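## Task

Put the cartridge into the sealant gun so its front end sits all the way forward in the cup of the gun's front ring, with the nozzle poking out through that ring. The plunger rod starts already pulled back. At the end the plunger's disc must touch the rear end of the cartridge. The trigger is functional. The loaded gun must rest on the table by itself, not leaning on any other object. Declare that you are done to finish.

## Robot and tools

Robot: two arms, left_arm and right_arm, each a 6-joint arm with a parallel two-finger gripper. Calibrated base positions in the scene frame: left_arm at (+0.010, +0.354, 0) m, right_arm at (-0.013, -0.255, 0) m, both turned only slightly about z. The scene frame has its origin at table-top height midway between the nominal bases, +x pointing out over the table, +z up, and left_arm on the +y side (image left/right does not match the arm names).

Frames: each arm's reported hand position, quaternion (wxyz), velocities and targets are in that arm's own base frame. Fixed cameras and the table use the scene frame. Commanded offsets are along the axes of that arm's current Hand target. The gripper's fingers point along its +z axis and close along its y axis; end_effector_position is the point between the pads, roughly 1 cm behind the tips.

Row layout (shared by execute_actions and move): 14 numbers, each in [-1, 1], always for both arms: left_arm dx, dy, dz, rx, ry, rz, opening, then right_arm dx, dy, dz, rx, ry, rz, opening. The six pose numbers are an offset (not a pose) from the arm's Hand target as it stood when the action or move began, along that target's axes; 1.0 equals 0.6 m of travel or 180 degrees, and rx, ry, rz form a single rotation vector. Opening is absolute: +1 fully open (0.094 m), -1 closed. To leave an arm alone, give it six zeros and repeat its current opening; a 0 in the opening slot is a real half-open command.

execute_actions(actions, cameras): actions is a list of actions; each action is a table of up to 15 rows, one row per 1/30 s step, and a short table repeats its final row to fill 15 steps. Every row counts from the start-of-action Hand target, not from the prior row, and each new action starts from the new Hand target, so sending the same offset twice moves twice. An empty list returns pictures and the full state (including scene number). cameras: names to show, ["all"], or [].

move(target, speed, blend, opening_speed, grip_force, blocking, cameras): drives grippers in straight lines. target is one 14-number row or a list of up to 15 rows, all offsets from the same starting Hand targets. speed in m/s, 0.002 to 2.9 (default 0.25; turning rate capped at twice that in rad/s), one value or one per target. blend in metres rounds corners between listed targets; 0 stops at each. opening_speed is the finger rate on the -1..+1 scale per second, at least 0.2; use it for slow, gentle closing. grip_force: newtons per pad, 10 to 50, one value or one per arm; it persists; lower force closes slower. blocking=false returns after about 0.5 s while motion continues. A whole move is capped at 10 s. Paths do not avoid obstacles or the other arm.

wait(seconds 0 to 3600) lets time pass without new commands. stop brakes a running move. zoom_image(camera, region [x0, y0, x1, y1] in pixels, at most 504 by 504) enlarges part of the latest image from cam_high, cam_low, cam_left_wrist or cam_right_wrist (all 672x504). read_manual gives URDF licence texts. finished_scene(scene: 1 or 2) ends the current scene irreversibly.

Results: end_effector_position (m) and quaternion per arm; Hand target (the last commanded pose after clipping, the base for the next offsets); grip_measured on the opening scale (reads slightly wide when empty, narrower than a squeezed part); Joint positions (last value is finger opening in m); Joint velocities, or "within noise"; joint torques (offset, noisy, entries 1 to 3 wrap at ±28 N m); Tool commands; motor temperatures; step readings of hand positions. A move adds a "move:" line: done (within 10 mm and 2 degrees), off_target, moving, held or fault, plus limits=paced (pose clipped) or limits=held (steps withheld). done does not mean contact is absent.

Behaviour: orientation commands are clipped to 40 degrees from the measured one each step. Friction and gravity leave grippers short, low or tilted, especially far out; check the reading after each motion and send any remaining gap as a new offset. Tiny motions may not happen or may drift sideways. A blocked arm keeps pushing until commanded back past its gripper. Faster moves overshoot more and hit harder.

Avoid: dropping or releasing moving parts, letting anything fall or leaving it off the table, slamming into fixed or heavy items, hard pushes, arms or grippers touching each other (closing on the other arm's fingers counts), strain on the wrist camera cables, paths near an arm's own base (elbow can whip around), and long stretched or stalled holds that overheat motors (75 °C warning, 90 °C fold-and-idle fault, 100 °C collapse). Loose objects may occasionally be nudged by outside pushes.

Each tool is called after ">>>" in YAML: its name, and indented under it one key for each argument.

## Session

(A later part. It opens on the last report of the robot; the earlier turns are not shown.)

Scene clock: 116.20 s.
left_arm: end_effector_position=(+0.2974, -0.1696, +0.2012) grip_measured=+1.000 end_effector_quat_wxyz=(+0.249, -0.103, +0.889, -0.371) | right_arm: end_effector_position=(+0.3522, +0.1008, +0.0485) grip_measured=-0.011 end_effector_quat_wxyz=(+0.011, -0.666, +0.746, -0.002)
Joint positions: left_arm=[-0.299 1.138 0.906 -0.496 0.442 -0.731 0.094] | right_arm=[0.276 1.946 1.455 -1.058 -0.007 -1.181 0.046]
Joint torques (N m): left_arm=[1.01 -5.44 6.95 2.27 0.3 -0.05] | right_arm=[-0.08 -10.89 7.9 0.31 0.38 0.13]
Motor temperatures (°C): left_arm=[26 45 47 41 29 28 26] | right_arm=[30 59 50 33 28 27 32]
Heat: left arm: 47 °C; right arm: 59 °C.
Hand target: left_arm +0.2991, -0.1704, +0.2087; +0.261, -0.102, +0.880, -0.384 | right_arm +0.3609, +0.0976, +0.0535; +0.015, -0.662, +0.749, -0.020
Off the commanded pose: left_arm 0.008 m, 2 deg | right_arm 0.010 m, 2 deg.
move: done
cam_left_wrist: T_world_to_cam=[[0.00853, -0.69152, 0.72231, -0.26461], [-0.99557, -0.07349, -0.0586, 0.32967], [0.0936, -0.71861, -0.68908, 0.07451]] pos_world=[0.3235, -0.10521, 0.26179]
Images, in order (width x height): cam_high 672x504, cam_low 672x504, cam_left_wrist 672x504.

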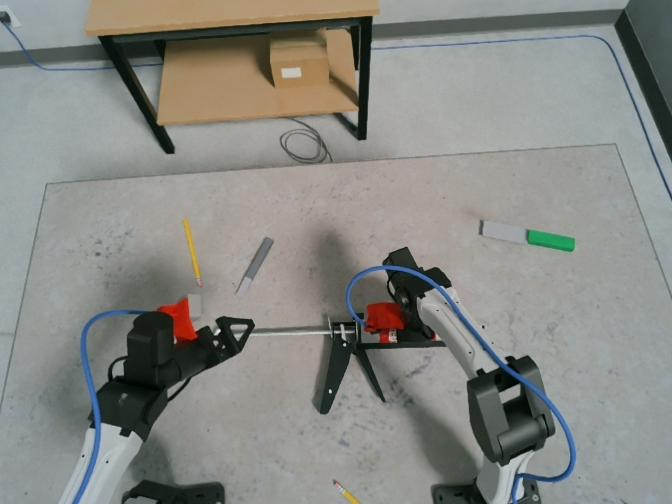

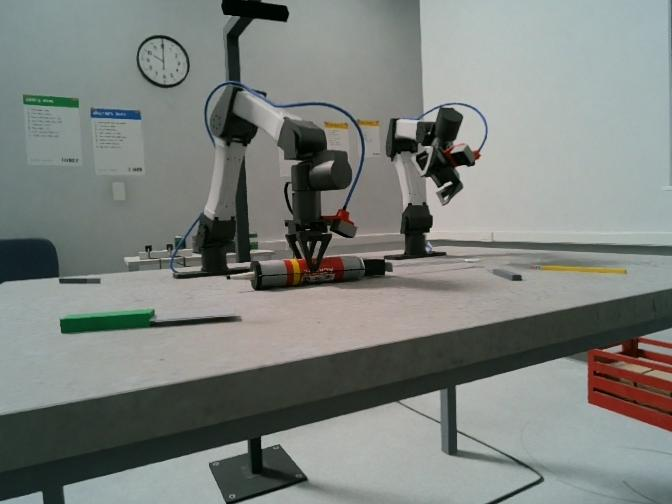

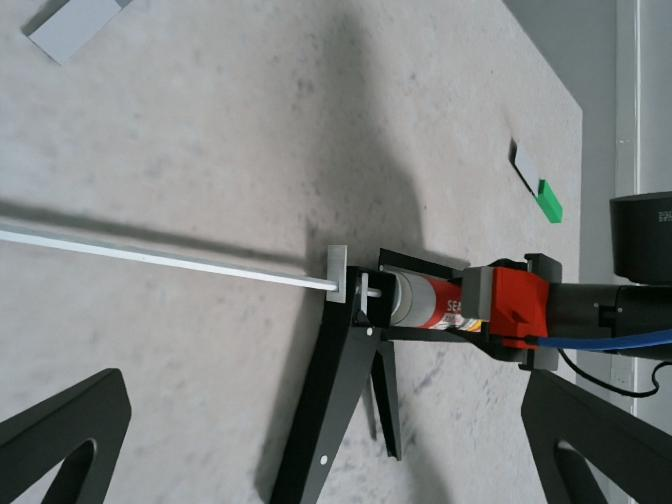

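>>> move:
  target: [0,0,0,0,0,0,1, 0.02,0,0,0,0,0,-0.07]
  speed: 0.05
  cameras: ["cam_low","cam_left_wrist","cam_high"]

>>> zoom_image:
  camera: "cam_low"
  region: [220, 210, 400, 310]

>>> zoom_image:
  camera: "cam_left_wrist"
  region: [290, 220, 560, 400]

>>> zoom_image:
  camera: "cam_high"
  region: [320, 290, 480, 370]

Scene clock: 117.30 s.
left_arm: end_effector_position=(+0.2974, -0.1696, +0.2012) grip_measured=+1.000 end_effector_quat_wxyz=(+0.249, -0.103, +0.889, -0.371) | right_arm: end_effector_position=(+0.3541, +0.0942, +0.0483) grip_measured=-0.011 end_effector_quat_wxyz=(+0.011, -0.662, +0.750, -0.002)
Joint positions: left_arm=[-0.299 1.138 0.906 -0.496 0.442 -0.731 0.094] | right_arm=[0.257 1.946 1.454 -1.056 -0.007 -1.189 0.046]
Joint torques (N m): left_arm=[0.73 -5.52 6.71 2.26 0.3 -0.06] | right_arm=[-1.11 -12.46 6.06 0.35 0.37 -0.05]
Motor temperatures (°C): left_arm=[26 45 46 41 29 28 26] | right_arm=[30 59 50 33 28 27 32]
Heat: left arm: 46 °C; right arm: 59 °C.
Hand target: left_arm +0.2991, -0.1704, +0.2087; +0.261, -0.102, +0.880, -0.384 | right_arm +0.3594, +0.0856, +0.0535; +0.015, -0.662, +0.749, -0.020
Off the commanded pose: left_arm 0.008 m, 2 deg | right_arm 0.011 m, 2 deg.
move: off_target (right_arm)
cam_left_wrist: T_world_to_cam=[[0.00853, -0.69152, 0.72231, -0.26461], [-0.99557, -0.07349, -0.0586, 0.32967], [0.0936, -0.71861, -0.68908, 0.07451]] pos_world=[0.3235, -0.10521, 0.26179]
Images, in order (width x height): cam_high 672x504, cam_low 672x504, cam_left_wrist 672x504.

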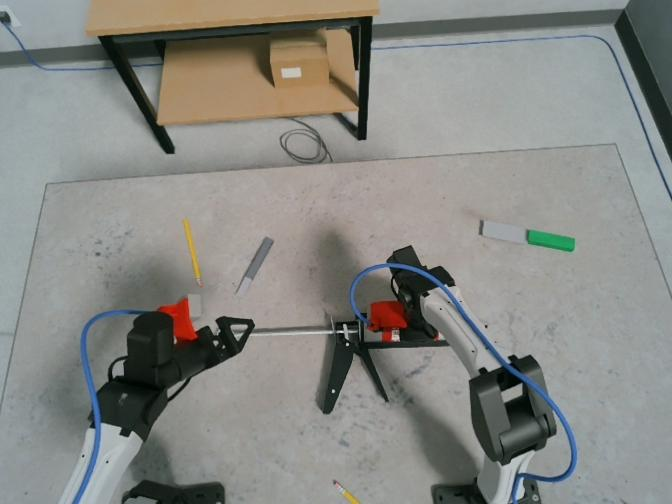

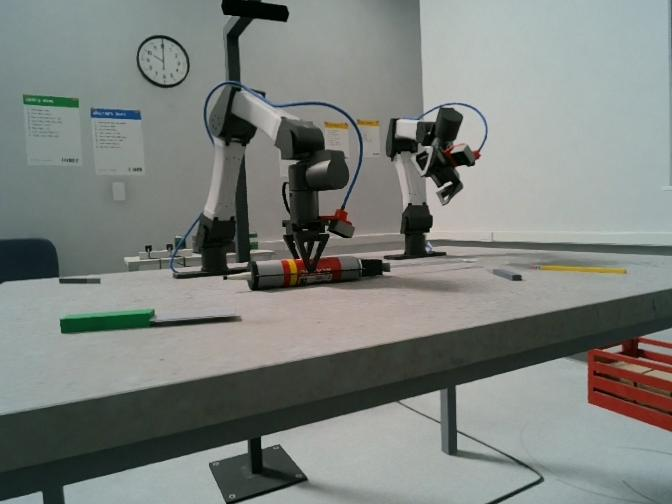

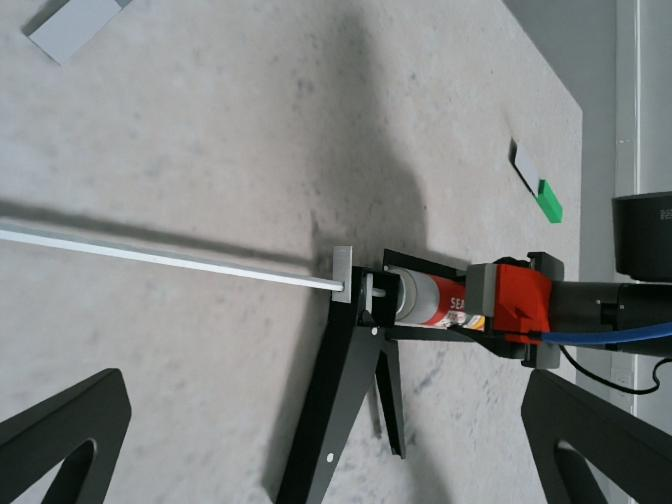

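Scaled by 2.800 from the camera's image (finer frame: 960x720).

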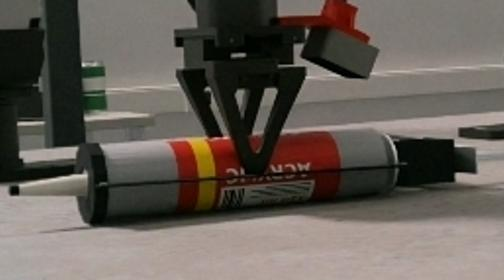

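Scaled by 1.867 from the camera's image (finer frame: 960x720).

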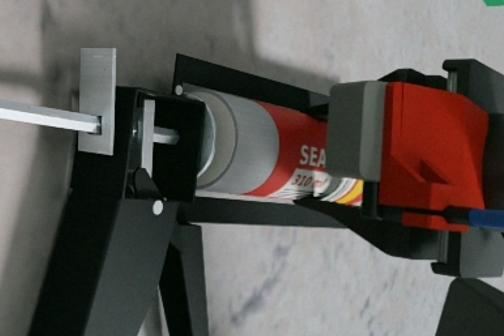

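Scaled by 3.150 from the camera's image (finer frame: 960x720).

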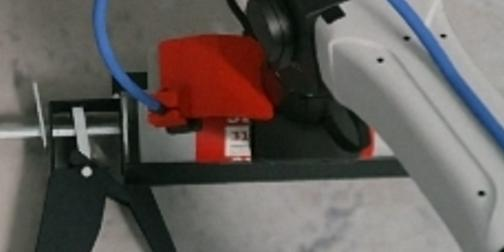

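>>> move:
  target: [0,0,0,0,0,0,1, -0.012,0,0,0,0,0,1]
  opening_speed: 0.6
  speed: 0.05
  cameras: ["cam_low","cam_left_wrist","cam_right_wrist"]

>>> zoom_image:
  camera: "cam_low"
  region: [220, 210, 400, 310]

>>> zoom_image:
  camera: "cam_left_wrist"
  region: [290, 220, 560, 400]

Scene clock: 119.70 s.
left_arm: end_effector_position=(+0.2974, -0.1696, +0.2012) grip_measured=+1.000 end_effector_quat_wxyz=(+0.249, -0.103, +0.889, -0.371) | right_arm: end_effector_position=(+0.3547, +0.0918, +0.0483) grip_measured=+0.998 end_effector_quat_wxyz=(+0.006, -0.663, +0.749, -0.011)
Joint positions: left_arm=[-0.299 1.138 0.906 -0.496 0.442 -0.731 0.094] | right_arm=[0.26 1.946 1.454 -1.057 0.014 -1.189 0.094]
Joint torques (N m): left_arm=[0.75 -5.48 6.83 2.26 0.32 -0.04] | right_arm=[0.18 -11.51 7.2 0.32 0.14 0.12]
Motor temperatures (°C): left_arm=[26 44 46 41 29 28 26] | right_arm=[30 58 50 33 28 27 32]
Heat: left arm: 46 °C; right arm: 58 °C.
Hand target: left_arm +0.2991, -0.1704, +0.2087; +0.261, -0.102, +0.880, -0.384 | right_arm +0.3602, +0.0928, +0.0535; +0.015, -0.662, +0.749, -0.020
Off the commanded pose: left_arm 0.008 m, 2 deg | right_arm 0.008 m, 1 deg.
move: done
cam_left_wrist: T_world_to_cam=[[0.00853, -0.69152, 0.72231, -0.26461], [-0.99557, -0.07349, -0.0586, 0.32967], [0.0936, -0.71861, -0.68908, 0.07451]] pos_world=[0.3235, -0.10521, 0.26179]
cam_right_wrist: T_world_to_cam=[[0.98799, -0.14863, 0.04231, -0.33819], [-0.15323, -0.90663, 0.39312, 0.15757], [-0.02007, -0.39488, -0.91851, 0.17811]] pos_world=[0.36184, 0.16292, 0.11596]

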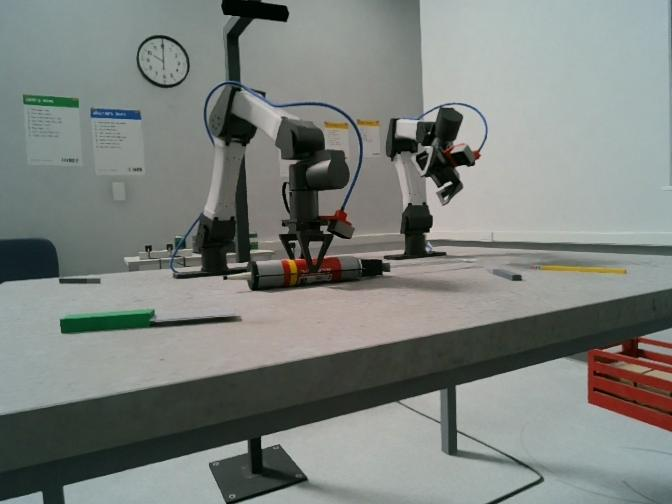

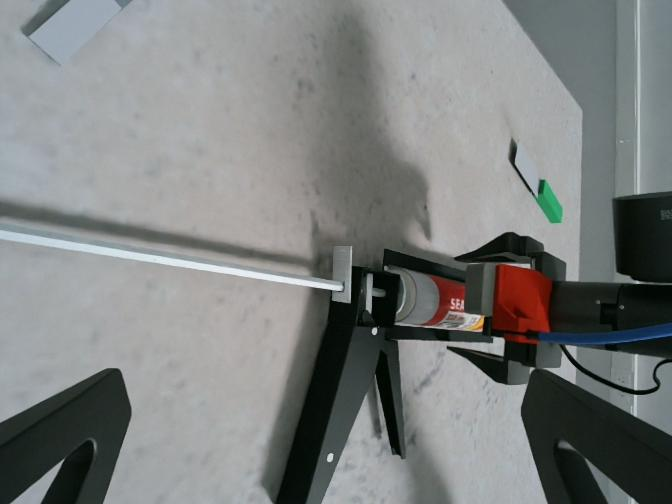

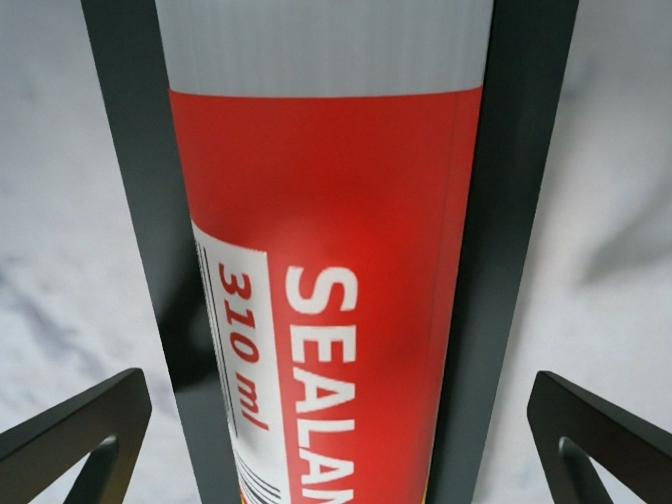

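Scaled by 2.800 from the camera's image (finer frame: 960x720).

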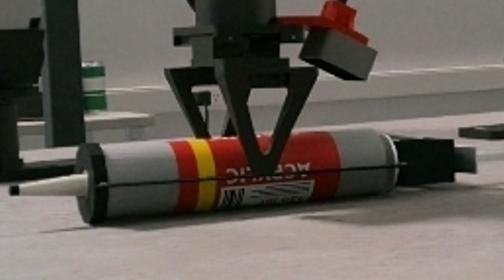

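Scaled by 1.867 from the camera's image (finer frame: 960x720).

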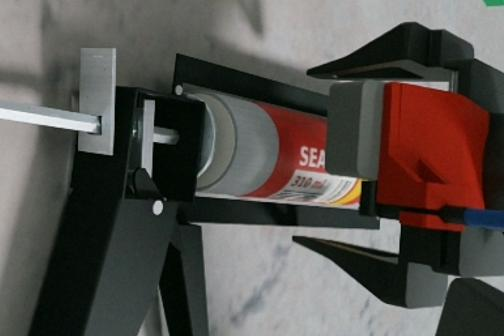

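>>> move:
  target: [0,0,0,0,0,0,1, 0,0,0.02,0,0,0,1]
  speed: 0.05
  cameras: ["cam_right_wrist"]

Scene clock: 120.70 s.
left_arm: end_effector_position=(+0.2974, -0.1696, +0.2012) grip_measured=+1.000 end_effector_quat_wxyz=(+0.249, -0.103, +0.889, -0.371) | right_arm: end_effector_position=(+0.3591, +0.0930, +0.0460) grip_measured=+0.998 end_effector_quat_wxyz=(+0.016, -0.662, +0.749, -0.016)
Joint positions: left_arm=[-0.299 1.138 0.906 -0.496 0.442 -0.731 0.094] | right_arm=[0.26 1.946 1.444 -1.026 0.014 -1.189 0.094]
Joint torques (N m): left_arm=[0.8 -5.59 6.74 2.26 0.29 -0.03] | right_arm=[0.13 -10.14 5.46 0.47 0.14 0.11]
Motor temperatures (°C): left_arm=[26 44 46 41 29 28 26] | right_arm=[30 58 50 33 28 27 31]
Heat: left arm: 46 °C; right arm: 58 °C.
Hand target: left_arm +0.2991, -0.1704, +0.2087; +0.261, -0.102, +0.880, -0.384 | right_arm +0.3608, +0.0927, +0.0415; +0.015, -0.662, +0.749, -0.020
Off the commanded pose: left_arm 0.008 m, 2 deg | right_arm 0.005 m, 0 deg.
move: done
cam_right_wrist: T_world_to_cam=[[0.98693, -0.14894, 0.06157, -0.34276], [-0.16116, -0.90872, 0.38505, 0.16356], [-0.0014, -0.38994, -0.92084, 0.16958]] pos_world=[0.36488, 0.1637, 0.11428]

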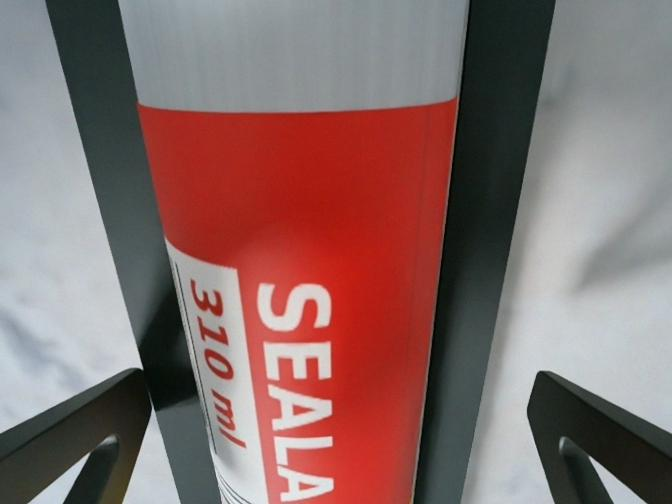

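>>> move:
  target: [0,0,0,0,0,0,1, 0,0.013,0.004,0,0,0,1]
  speed: 0.05
  cameras: ["cam_right_wrist"]

Scene clock: 121.60 s.
left_arm: end_effector_position=(+0.2974, -0.1696, +0.2012) grip_measured=+1.000 end_effector_quat_wxyz=(+0.249, -0.103, +0.889, -0.371) | right_arm: end_effector_position=(+0.3501, +0.0920, +0.0352) grip_measured=+0.998 end_effector_quat_wxyz=(+0.005, -0.663, +0.749, -0.011)
Joint positions: left_arm=[-0.299 1.138 0.906 -0.496 0.442 -0.731 0.094] | right_arm=[0.264 1.946 1.4 -1.006 0.014 -1.186 0.094]
Joint torques (N m): left_arm=[0.83 -5.46 6.75 2.25 0.32 -0.04] | right_arm=[0.46 -12.29 5.44 0.44 0.15 0.15]
Motor temperatures (°C): left_arm=[26 44 46 41 29 28 26] | right_arm=[30 58 50 33 28 27 31]
Heat: left arm: 46 °C; right arm: 58 °C.
Hand target: left_arm +0.2991, -0.1704, +0.2087; +0.261, -0.102, +0.880, -0.384 | right_arm +0.3533, +0.0934, +0.0387; +0.015, -0.662, +0.749, -0.020
Off the commanded pose: left_arm 0.008 m, 2 deg | right_arm 0.005 m, 2 deg.
move: done
cam_right_wrist: T_world_to_cam=[[0.98825, -0.14755, 0.04, -0.3332], [-0.1513, -0.90641, 0.39437, 0.16136], [-0.02193, -0.39578, -0.91808, 0.16684]] pos_world=[0.35735, 0.16312, 0.10286]

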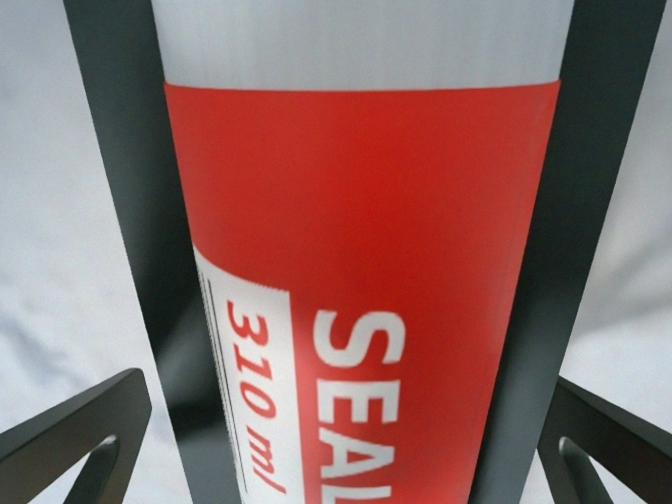

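>>> move:
  target: [0,0,0,0,0,0,1, 0,-0.006,0,0,0,0,0.6]
  speed: 0.05
  opening_speed: 0.3
  grip_force: [50,30]
  cameras: ["cam_right_wrist","cam_low","cam_left_wrist"]

Scene clock: 123.33 s.
left_arm: end_effector_position=(+0.2974, -0.1696, +0.2012) grip_measured=+1.000 end_effector_quat_wxyz=(+0.249, -0.103, +0.889, -0.371) | right_arm: end_effector_position=(+0.3526, +0.0924, +0.0353) grip_measured=+0.709 end_effector_quat_wxyz=(+0.010, -0.663, +0.748, -0.013)
Joint positions: left_arm=[-0.299 1.138 0.906 -0.496 0.442 -0.731 0.094] | right_arm=[0.264 1.946 1.4 -0.995 0.016 -1.186 0.08]
Joint torques (N m): left_arm=[0.77 -5.49 6.74 2.28 0.29 -0.02] | right_arm=[0.18 -11.15 6.94 0.32 0.13 0.12]
Motor temperatures (°C): left_arm=[26 44 46 41 29 28 26] | right_arm=[30 58 50 33 28 27 31]
Heat: left arm: 46 °C; right arm: 58 °C.
Hand target: left_arm +0.2991, -0.1704, +0.2087; +0.261, -0.102, +0.880, -0.384 | right_arm +0.3569, +0.0930, +0.0389; +0.015, -0.662, +0.749, -0.020
Off the commanded pose: left_arm 0.008 m, 2 deg | right_arm 0.006 m, 1 deg.
grip_force (N): 50, 30
move: done
cam_left_wrist: T_world_to_cam=[[0.00853, -0.69152, 0.72231, -0.26461], [-0.99557, -0.07349, -0.0586, 0.32967], [0.0936, -0.71861, -0.68908, 0.07451]] pos_world=[0.3235, -0.10521, 0.26179]
cam_right_wrist: T_world_to_cam=[[0.98778, -0.14764, 0.04994, -0.33583], [-0.15536, -0.907, 0.39141, 0.16378], [-0.01249, -0.39439, -0.91886, 0.16368]] pos_world=[0.35922, 0.16352, 0.10307]
Images, in order (width x height): cam_low 672x504, cam_left_wrist 672x504, cam_right_wrist 672x504.

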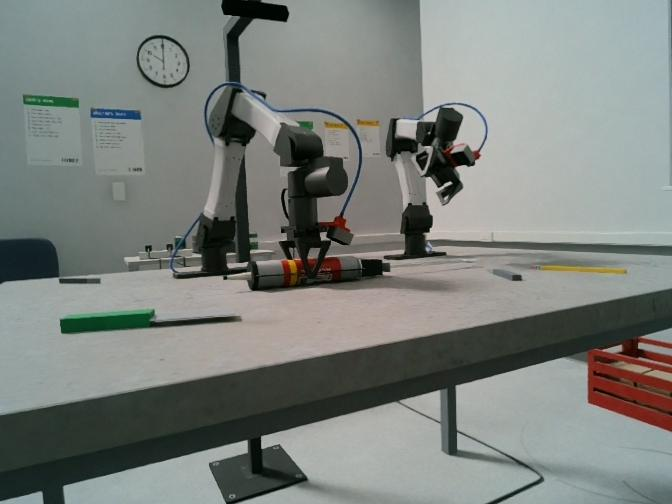

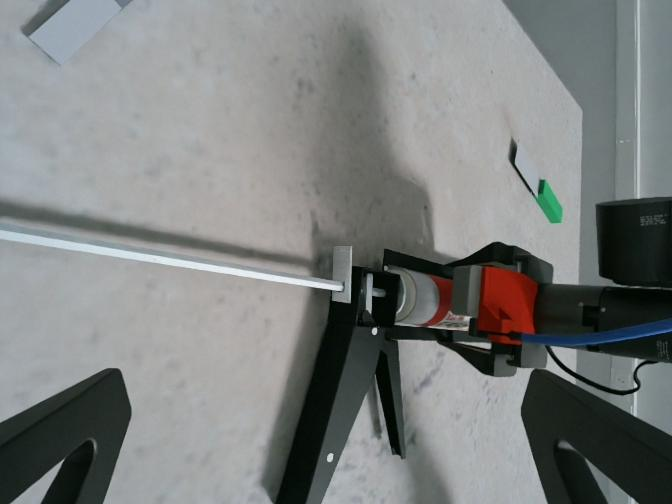

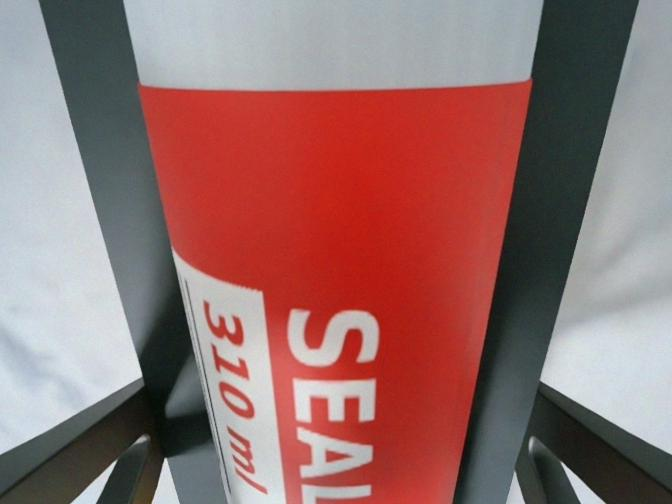

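>>> move:
  target: [-0.068,-0.02,-0.138,-0.231,0,0.154,1, 0,0,0,0,0,0,0.6]
  cameras: ["cam_left_wrist","cam_high"]

Scene clock: 126.20 s.
left_arm: end_effector_position=(+0.2861, -0.1106, +0.2712) grip_measured=+1.000 end_effector_quat_wxyz=(+0.280, +0.018, +0.960, +0.018) | right_arm: end_effector_position=(+0.3526, +0.0924, +0.0353) grip_measured=+0.709 end_effector_quat_wxyz=(+0.010, -0.663, +0.748, -0.013)
Joint positions: left_arm=[-0.539 1.354 1.572 -1.299 -0.303 -0.425 0.094] | right_arm=[0.264 1.946 1.4 -0.995 0.016 -1.186 0.08]
Joint torques (N m): left_arm=[-0.39 -3.99 9.72 1.26 -0.32 0.15] | right_arm=[0.13 -11.14 6.91 0.31 0.13 0.12]
Motor temperatures (°C): left_arm=[26 44 47 41 29 28 26] | right_arm=[30 57 50 33 28 27 31]
Heat: left arm: 47 °C; right arm: 57 °C.
Hand target: left_arm +0.2887, -0.1116, +0.2801; +0.290, +0.022, +0.956, +0.023 | right_arm +0.3569, +0.0930, +0.0389; +0.015, -0.662, +0.749, -0.020
Off the commanded pose: left_arm 0.009 m, 1 deg | right_arm 0.006 m, 1 deg.
grip_force (N): 50, 30
move: done
cam_left_wrist: T_world_to_cam=[[-0.01455, -0.99952, -0.02729, -0.0984], [-0.99303, 0.01764, -0.11656, 0.35192], [0.11699, 0.0254, -0.99281, 0.32419]] pos_world=[0.31011, -0.1128, 0.3602]
Images, in order (width x height): cam_high 672x504, cam_left_wrist 672x504.

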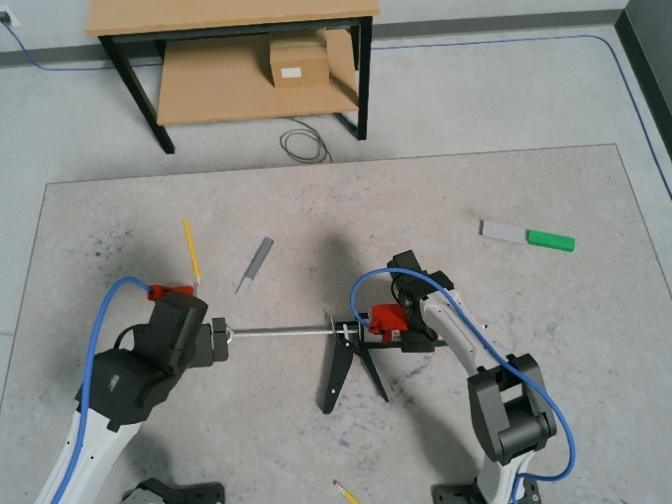

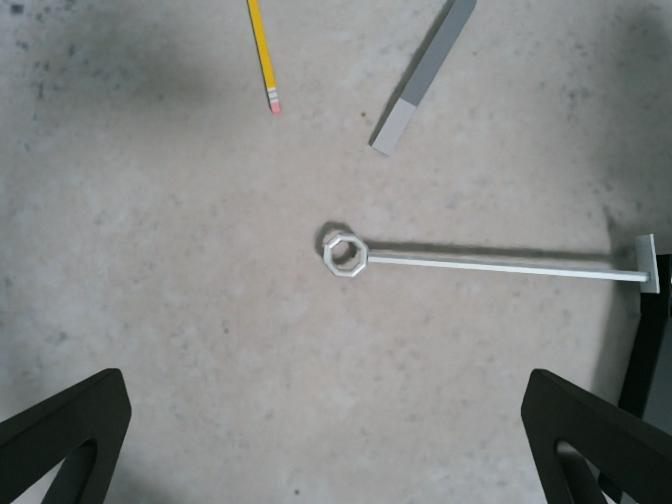

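>>> move:
  target: [0.073,0.0638,0.277,0.0232,0.1864,0.0136,-1, 0,0,0,0,0,0,0.6]
  cameras: ["cam_left_wrist","cam_high","cam_low"]

Scene clock: 128.87 s.
left_arm: end_effector_position=(+0.3419, -0.0646, +0.1140) grip_measured=-0.977 end_effector_quat_wxyz=(-0.003, +0.042, +0.999, +0.007) | right_arm: end_effector_position=(+0.3526, +0.0924, +0.0353) grip_measured=+0.709 end_effector_quat_wxyz=(+0.010, -0.663, +0.748, -0.013)
Joint positions: left_arm=[-0.194 1.87 1.614 -1.323 -0.014 -0.11 0.001] | right_arm=[0.264 1.946 1.4 -0.995 0.016 -1.186 0.08]
Joint torques (N m): left_arm=[0.8 -9.48 9.39 0.14 0.11 0.13] | right_arm=[0.14 -11.17 6.93 0.32 0.14 0.12]
Motor temperatures (°C): left_arm=[26 44 47 40 29 28 26] | right_arm=[30 57 49 33 28 27 31]
Heat: left arm: 47 °C; right arm: 57 °C.
Hand target: left_arm +0.3461, -0.0658, +0.1201; +0.001, +0.045, +0.999, +0.000 | right_arm +0.3569, +0.0930, +0.0389; +0.015, -0.662, +0.749, -0.020
Off the commanded pose: left_arm 0.007 m, 1 deg | right_arm 0.006 m, 1 deg.
grip_force (N): 50, 30
move: done
cam_left_wrist: T_world_to_cam=[[-0.0669, -0.99775, -0.00469, -0.0406], [-0.89523, 0.05795, 0.44181, 0.29374], [-0.44055, 0.03375, -0.8971, 0.34067]] pos_world=[0.41033, -0.06903, 0.17565]
Images, in order (width x height): cam_high 672x504, cam_low 672x504, cam_left_wrist 672x504.

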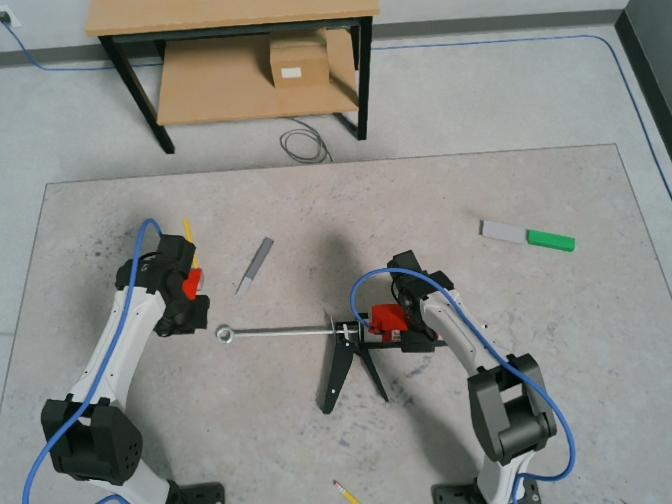

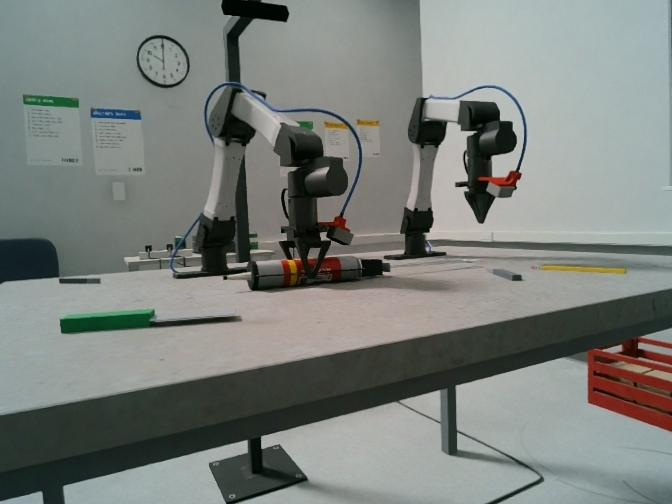

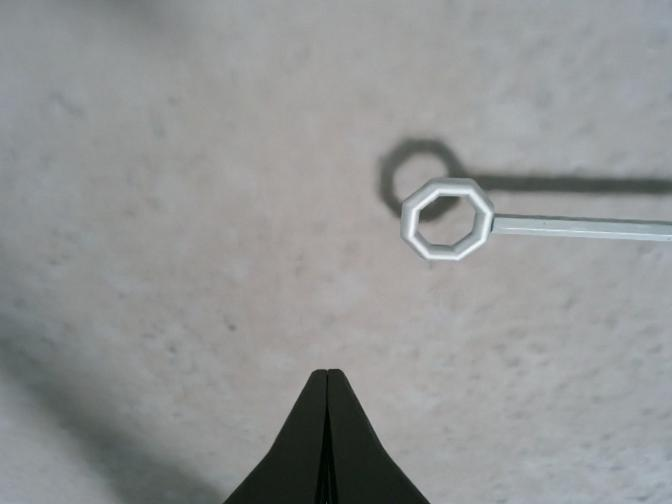

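>>> execute_actions:
  actions: []

Scene clock: 129.50 s.
left_arm: end_effector_position=(+0.3418, -0.0647, +0.1140) grip_measured=-0.977 end_effector_quat_wxyz=(-0.003, +0.042, +0.999, +0.007) | right_arm: end_effector_position=(+0.3526, +0.0924, +0.0353) grip_measured=+0.709 end_effector_quat_wxyz=(+0.010, -0.663, +0.748, -0.013)
Joint positions: left_arm=[-0.194 1.87 1.614 -1.324 -0.013 -0.109 0.001] | right_arm=[0.264 1.946 1.4 -0.995 0.016 -1.186 0.08]
Joint velocities: within noise
Joint torques (N m): left_arm=[0.81 -9.48 9.39 0.1 0.12 0.16] | right_arm=[0.18 -11.17 6.93 0.31 0.13 0.12]
Motor temperatures (°C): left_arm=[26 44 47 40 29 28 26] | right_arm=[30 57 49 33 28 27 31]
Heat: left arm: 47 °C; right arm: 57 °C.
Hand target: left_arm +0.3461, -0.0659, +0.1201; +0.001, +0.045, +0.999, +0.000 | right_arm +0.3569, +0.0930, +0.0389; +0.015, -0.662, +0.749, -0.020
Tool commands: left_gripper/opening=-1.0 right_gripper/opening=+0.6
Off the commanded pose: left_arm 0.007 m, 1 deg | right_arm 0.006 m, 1 deg.
grip_force (N): 50, 30
camera_calibration:
cam_left_wrist: T_world_to_cam=[[-0.06731, -0.99772, -0.00435, -0.0405], [-0.89501, 0.05845, 0.44221, 0.29356], [-0.44095, 0.03365, -0.8969, 0.34066]] pos_world=[0.41023, -0.06903, 0.17555]
cam_right_wrist: T_world_to_cam=[[0.98778, -0.14764, 0.04994, -0.33583], [-0.15536, -0.907, 0.39141, 0.16378], [-0.01249, -0.39439, -0.91886, 0.16368]] pos_world=[0.35922, 0.16352, 0.10307]

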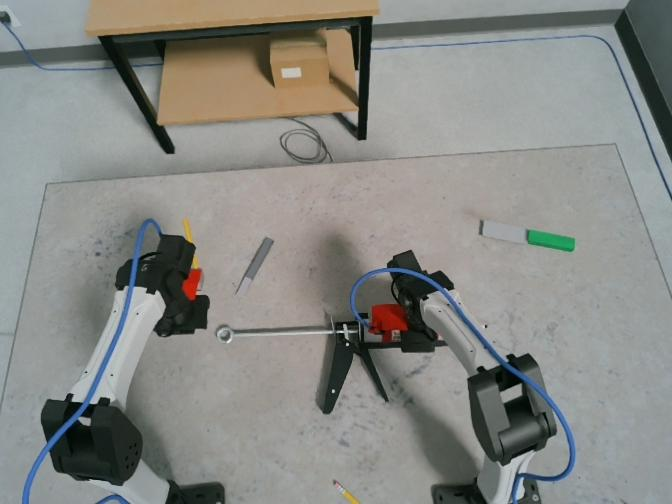

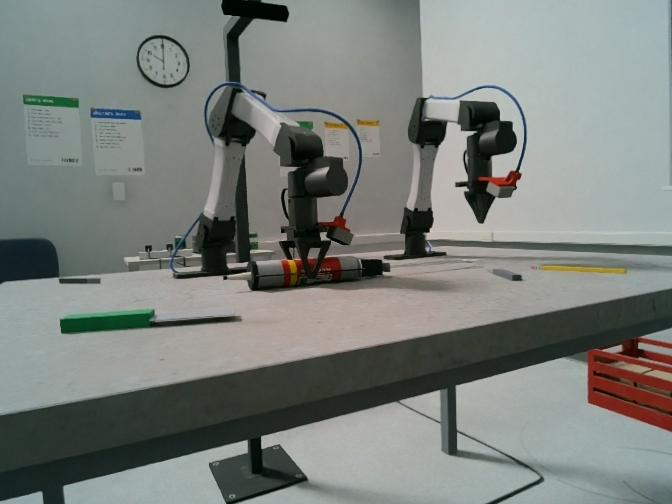

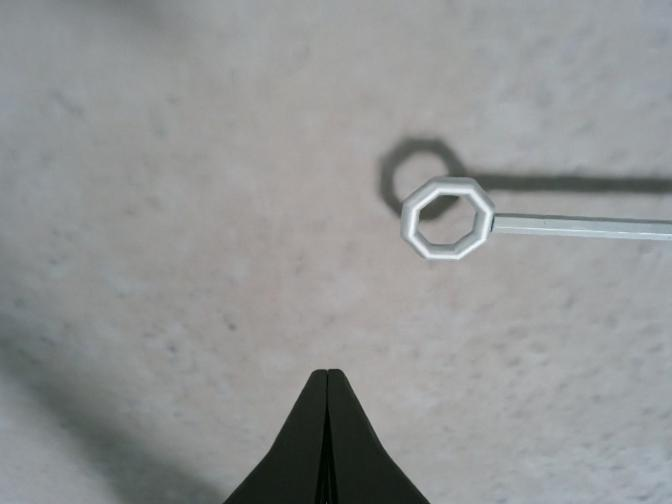

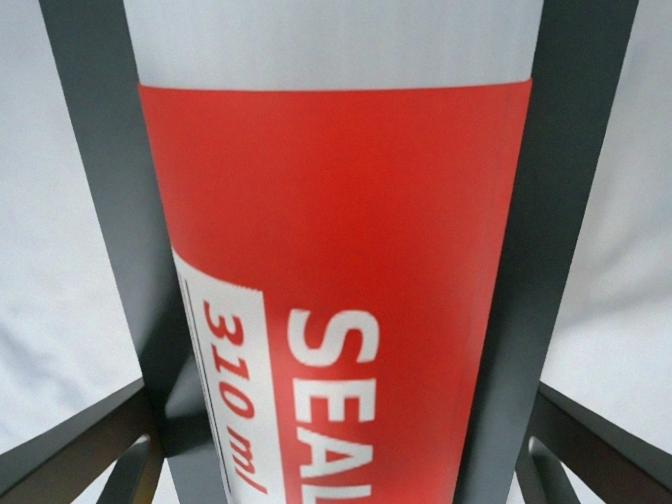

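>>> move:
  target: [-0.013,0,0.115,0,0,0,-1,0,0,0,0,0,0,0.6]
  speed: 0.15
  cameras: ["cam_left_wrist","cam_low","cam_high"]

>>> zoom_image:
  camera: "cam_low"
  region: [360, 200, 520, 320]

Scene clock: 131.13 s.
left_arm: end_effector_position=(+0.3503, -0.0664, +0.0551) grip_measured=-0.977 end_effector_quat_wxyz=(-0.003, +0.043, +0.999, +0.007) | right_arm: end_effector_position=(+0.3526, +0.0924, +0.0353) grip_measured=+0.709 end_effector_quat_wxyz=(+0.010, -0.663, +0.748, -0.013)
Joint positions: left_arm=[-0.194 1.931 1.461 -1.11 -0.013 -0.107 0.001] | right_arm=[0.264 1.946 1.4 -0.995 0.016 -1.186 0.08]
Joint torques (N m): left_arm=[1.09 -9.87 5.71 0.54 0.11 0.13] | right_arm=[0.16 -11.15 6.91 0.31 0.13 0.11]
Motor temperatures (°C): left_arm=[26 44 47 39 29 28 27] | right_arm=[30 56 49 33 28 27 31]
Heat: left arm: 47 °C; right arm: 56 °C.
Hand target: left_arm +0.3539, -0.0666, +0.0511; +0.001, +0.045, +0.999, +0.000 | right_arm +0.3569, +0.0930, +0.0389; +0.015, -0.662, +0.749, -0.020
Off the commanded pose: left_arm 0.005 m, 1 deg | right_arm 0.006 m, 1 deg.
grip_force (N): 50, 30
move: done
cam_left_wrist: T_world_to_cam=[[-0.06955, -0.99757, -0.00433, -0.04103], [-0.89468, 0.06046, 0.44259, 0.32725], [-0.44125, 0.03465, -0.89671, 0.29191]] pos_world=[0.41873, -0.07083, 0.11675]
Images, in order (width x height): cam_high 672x504, cam_low 672x504, cam_left_wrist 672x504.

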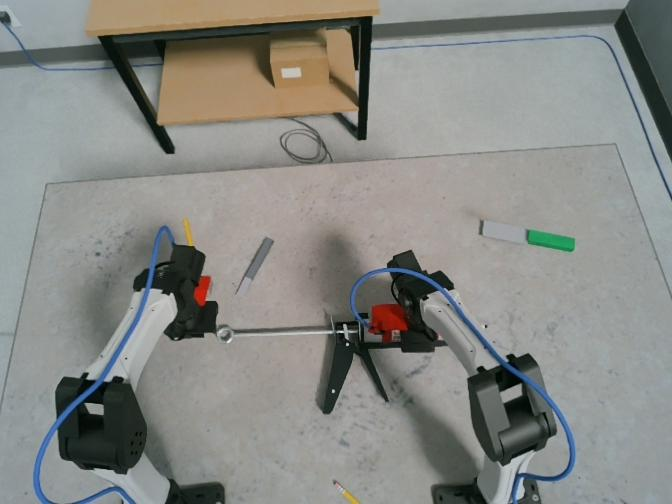

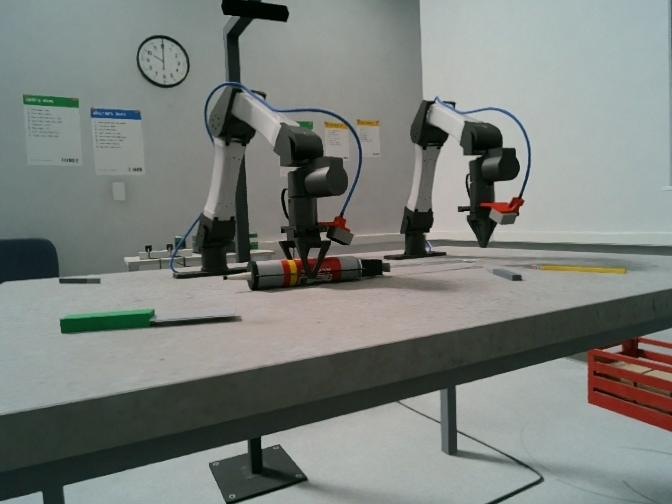

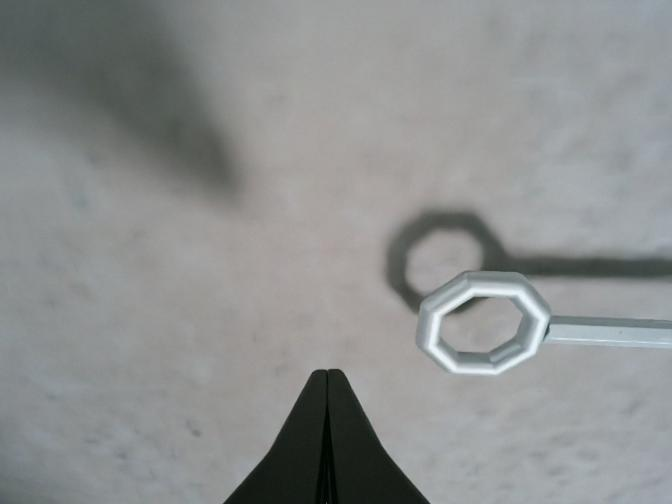

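Scaled by 3.150 from the camera's image (finer frame: 960x720).

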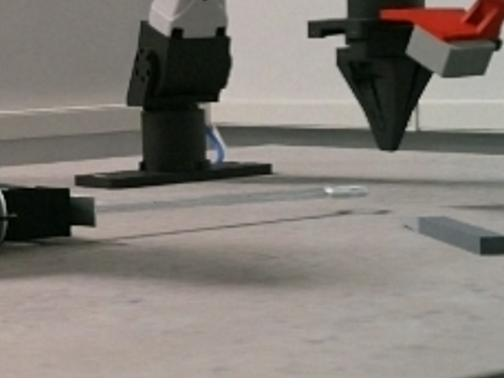

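>>> move:
  target: [0.009,0,0.05,0,0,0,-1,0,0,0,0,0,0,0.6]
  speed: 0.1
  cameras: ["cam_left_wrist","cam_low"]

>>> zoom_image:
  camera: "cam_low"
  region: [360, 200, 520, 320]

Scene clock: 132.70 s.
left_arm: end_effector_position=(+0.3458, -0.0655, +0.0258) grip_measured=-0.977 end_effector_quat_wxyz=(-0.002, +0.043, +0.999, +0.007) | right_arm: end_effector_position=(+0.3526, +0.0924, +0.0353) grip_measured=+0.709 end_effector_quat_wxyz=(+0.010, -0.663, +0.748, -0.013)
Joint positions: left_arm=[-0.194 1.944 1.358 -0.991 -0.013 -0.107 0.001] | right_arm=[0.264 1.946 1.4 -0.995 0.016 -1.186 0.08]
Joint torques (N m): left_arm=[0.9 -9.61 5.35 0.6 0.12 0.13] | right_arm=[0.16 -11.18 6.93 0.31 0.13 0.13]
Motor temperatures (°C): left_arm=[26 44 47 39 29 28 27] | right_arm=[30 56 49 33 28 27 31]
Heat: left arm: 47 °C; right arm: 56 °C.
Hand target: left_arm +0.3485, -0.0661, +0.0210; +0.001, +0.045, +0.999, +0.000 | right_arm +0.3569, +0.0930, +0.0389; +0.015, -0.662, +0.749, -0.020
Off the commanded pose: left_arm 0.006 m, 1 deg | right_arm 0.006 m, 1 deg.
grip_force (N): 50, 30
move: done
cam_left_wrist: T_world_to_cam=[[-0.06954, -0.99757, -0.00378, -0.04073], [-0.89547, 0.06076, 0.44096, 0.33641], [-0.43966, 0.03405, -0.89752, 0.26299]] pos_world=[0.41404, -0.07003, 0.08754]
Images, in order (width x height): cam_low 672x504, cam_left_wrist 672x504.

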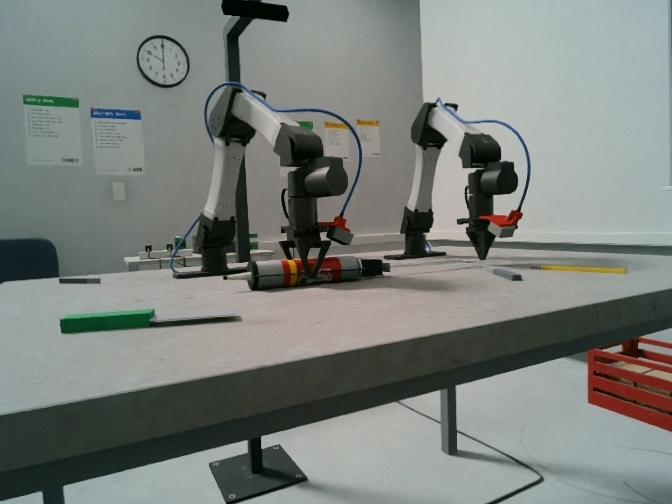

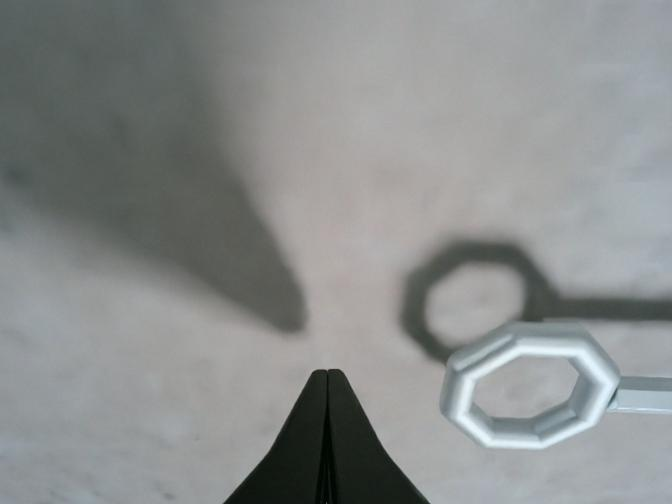

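Scaled by 3.150 from the camera's image (finer frame: 960x720).

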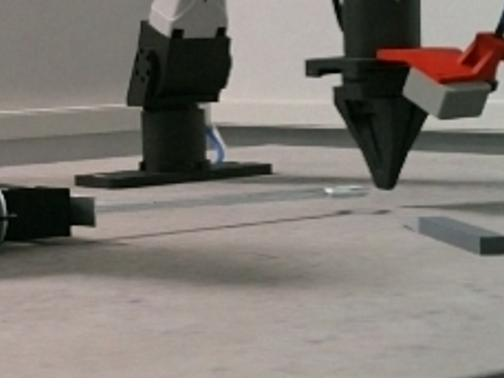

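>>> move:
  target: [0.005,0,0.014,0,0,0,-1,0,0,0,0,0,0,0.6]
  speed: 0.05
  cameras: ["cam_left_wrist","cam_low"]

>>> zoom_image:
  camera: "cam_low"
  region: [360, 200, 520, 320]

Scene clock: 133.80 s.
left_arm: end_effector_position=(+0.3433, -0.0650, +0.0180) grip_measured=-0.977 end_effector_quat_wxyz=(-0.001, +0.043, +0.999, +0.007) | right_arm: end_effector_position=(+0.3526, +0.0924, +0.0353) grip_measured=+0.709 end_effector_quat_wxyz=(+0.010, -0.663, +0.748, -0.013)
Joint positions: left_arm=[-0.194 1.944 1.325 -0.956 -0.013 -0.107 0.001] | right_arm=[0.264 1.946 1.4 -0.995 0.016 -1.186 0.08]
Joint torques (N m): left_arm=[0.83 -9.28 5.39 0.59 0.16 0.12] | right_arm=[0.14 -11.17 6.94 0.31 0.14 0.12]
Motor temperatures (°C): left_arm=[26 44 47 38 29 28 27] | right_arm=[30 56 49 33 28 27 31]
Heat: left arm: 47 °C; right arm: 56 °C.
Hand target: left_arm +0.3455, -0.0658, +0.0126; +0.001, +0.045, +0.999, +0.000 | right_arm +0.3569, +0.0930, +0.0389; +0.015, -0.662, +0.749, -0.020
Off the commanded pose: left_arm 0.006 m, 1 deg | right_arm 0.006 m, 1 deg.
grip_force (N): 50, 30
move: done
cam_left_wrist: T_world_to_cam=[[-0.06954, -0.99757, -0.00347, -0.04047], [-0.89631, 0.06095, 0.43921, 0.33795], [-0.43794, 0.03365, -0.89838, 0.25425]] pos_world=[0.41144, -0.06953, 0.07984]
Images, in order (width x height): cam_low 672x504, cam_left_wrist 672x504.

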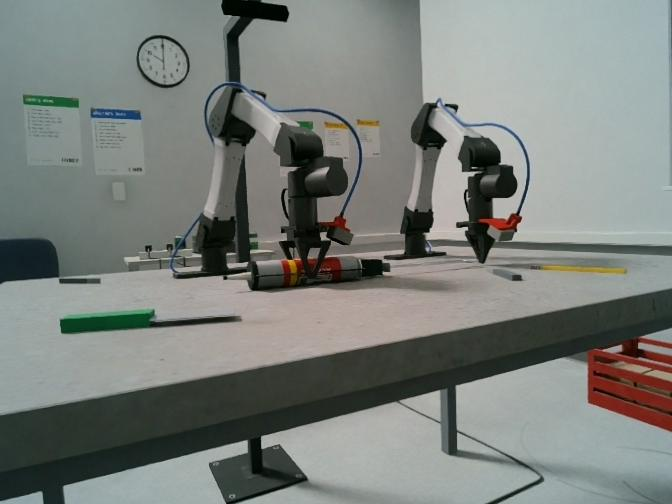

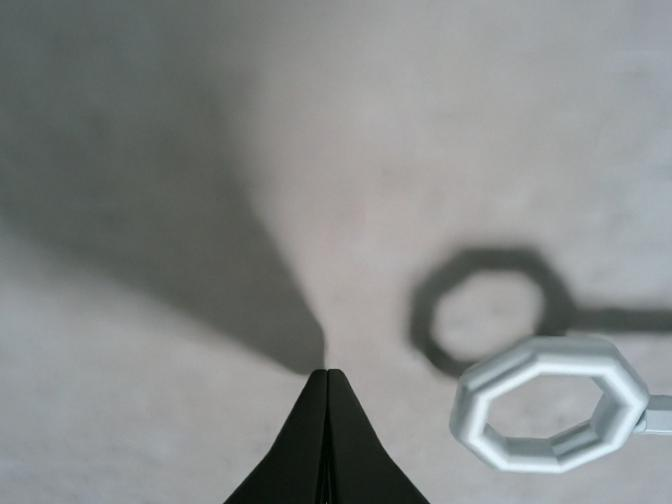

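Scaled by 3.150 from the camera's image (finer frame: 960x720).

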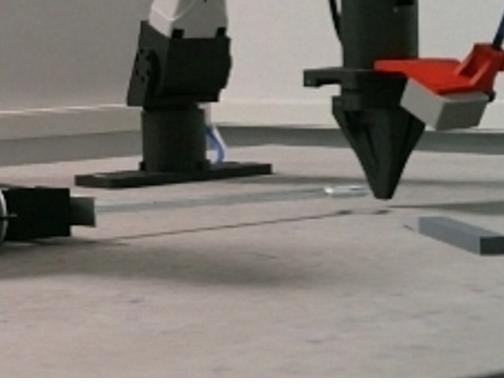

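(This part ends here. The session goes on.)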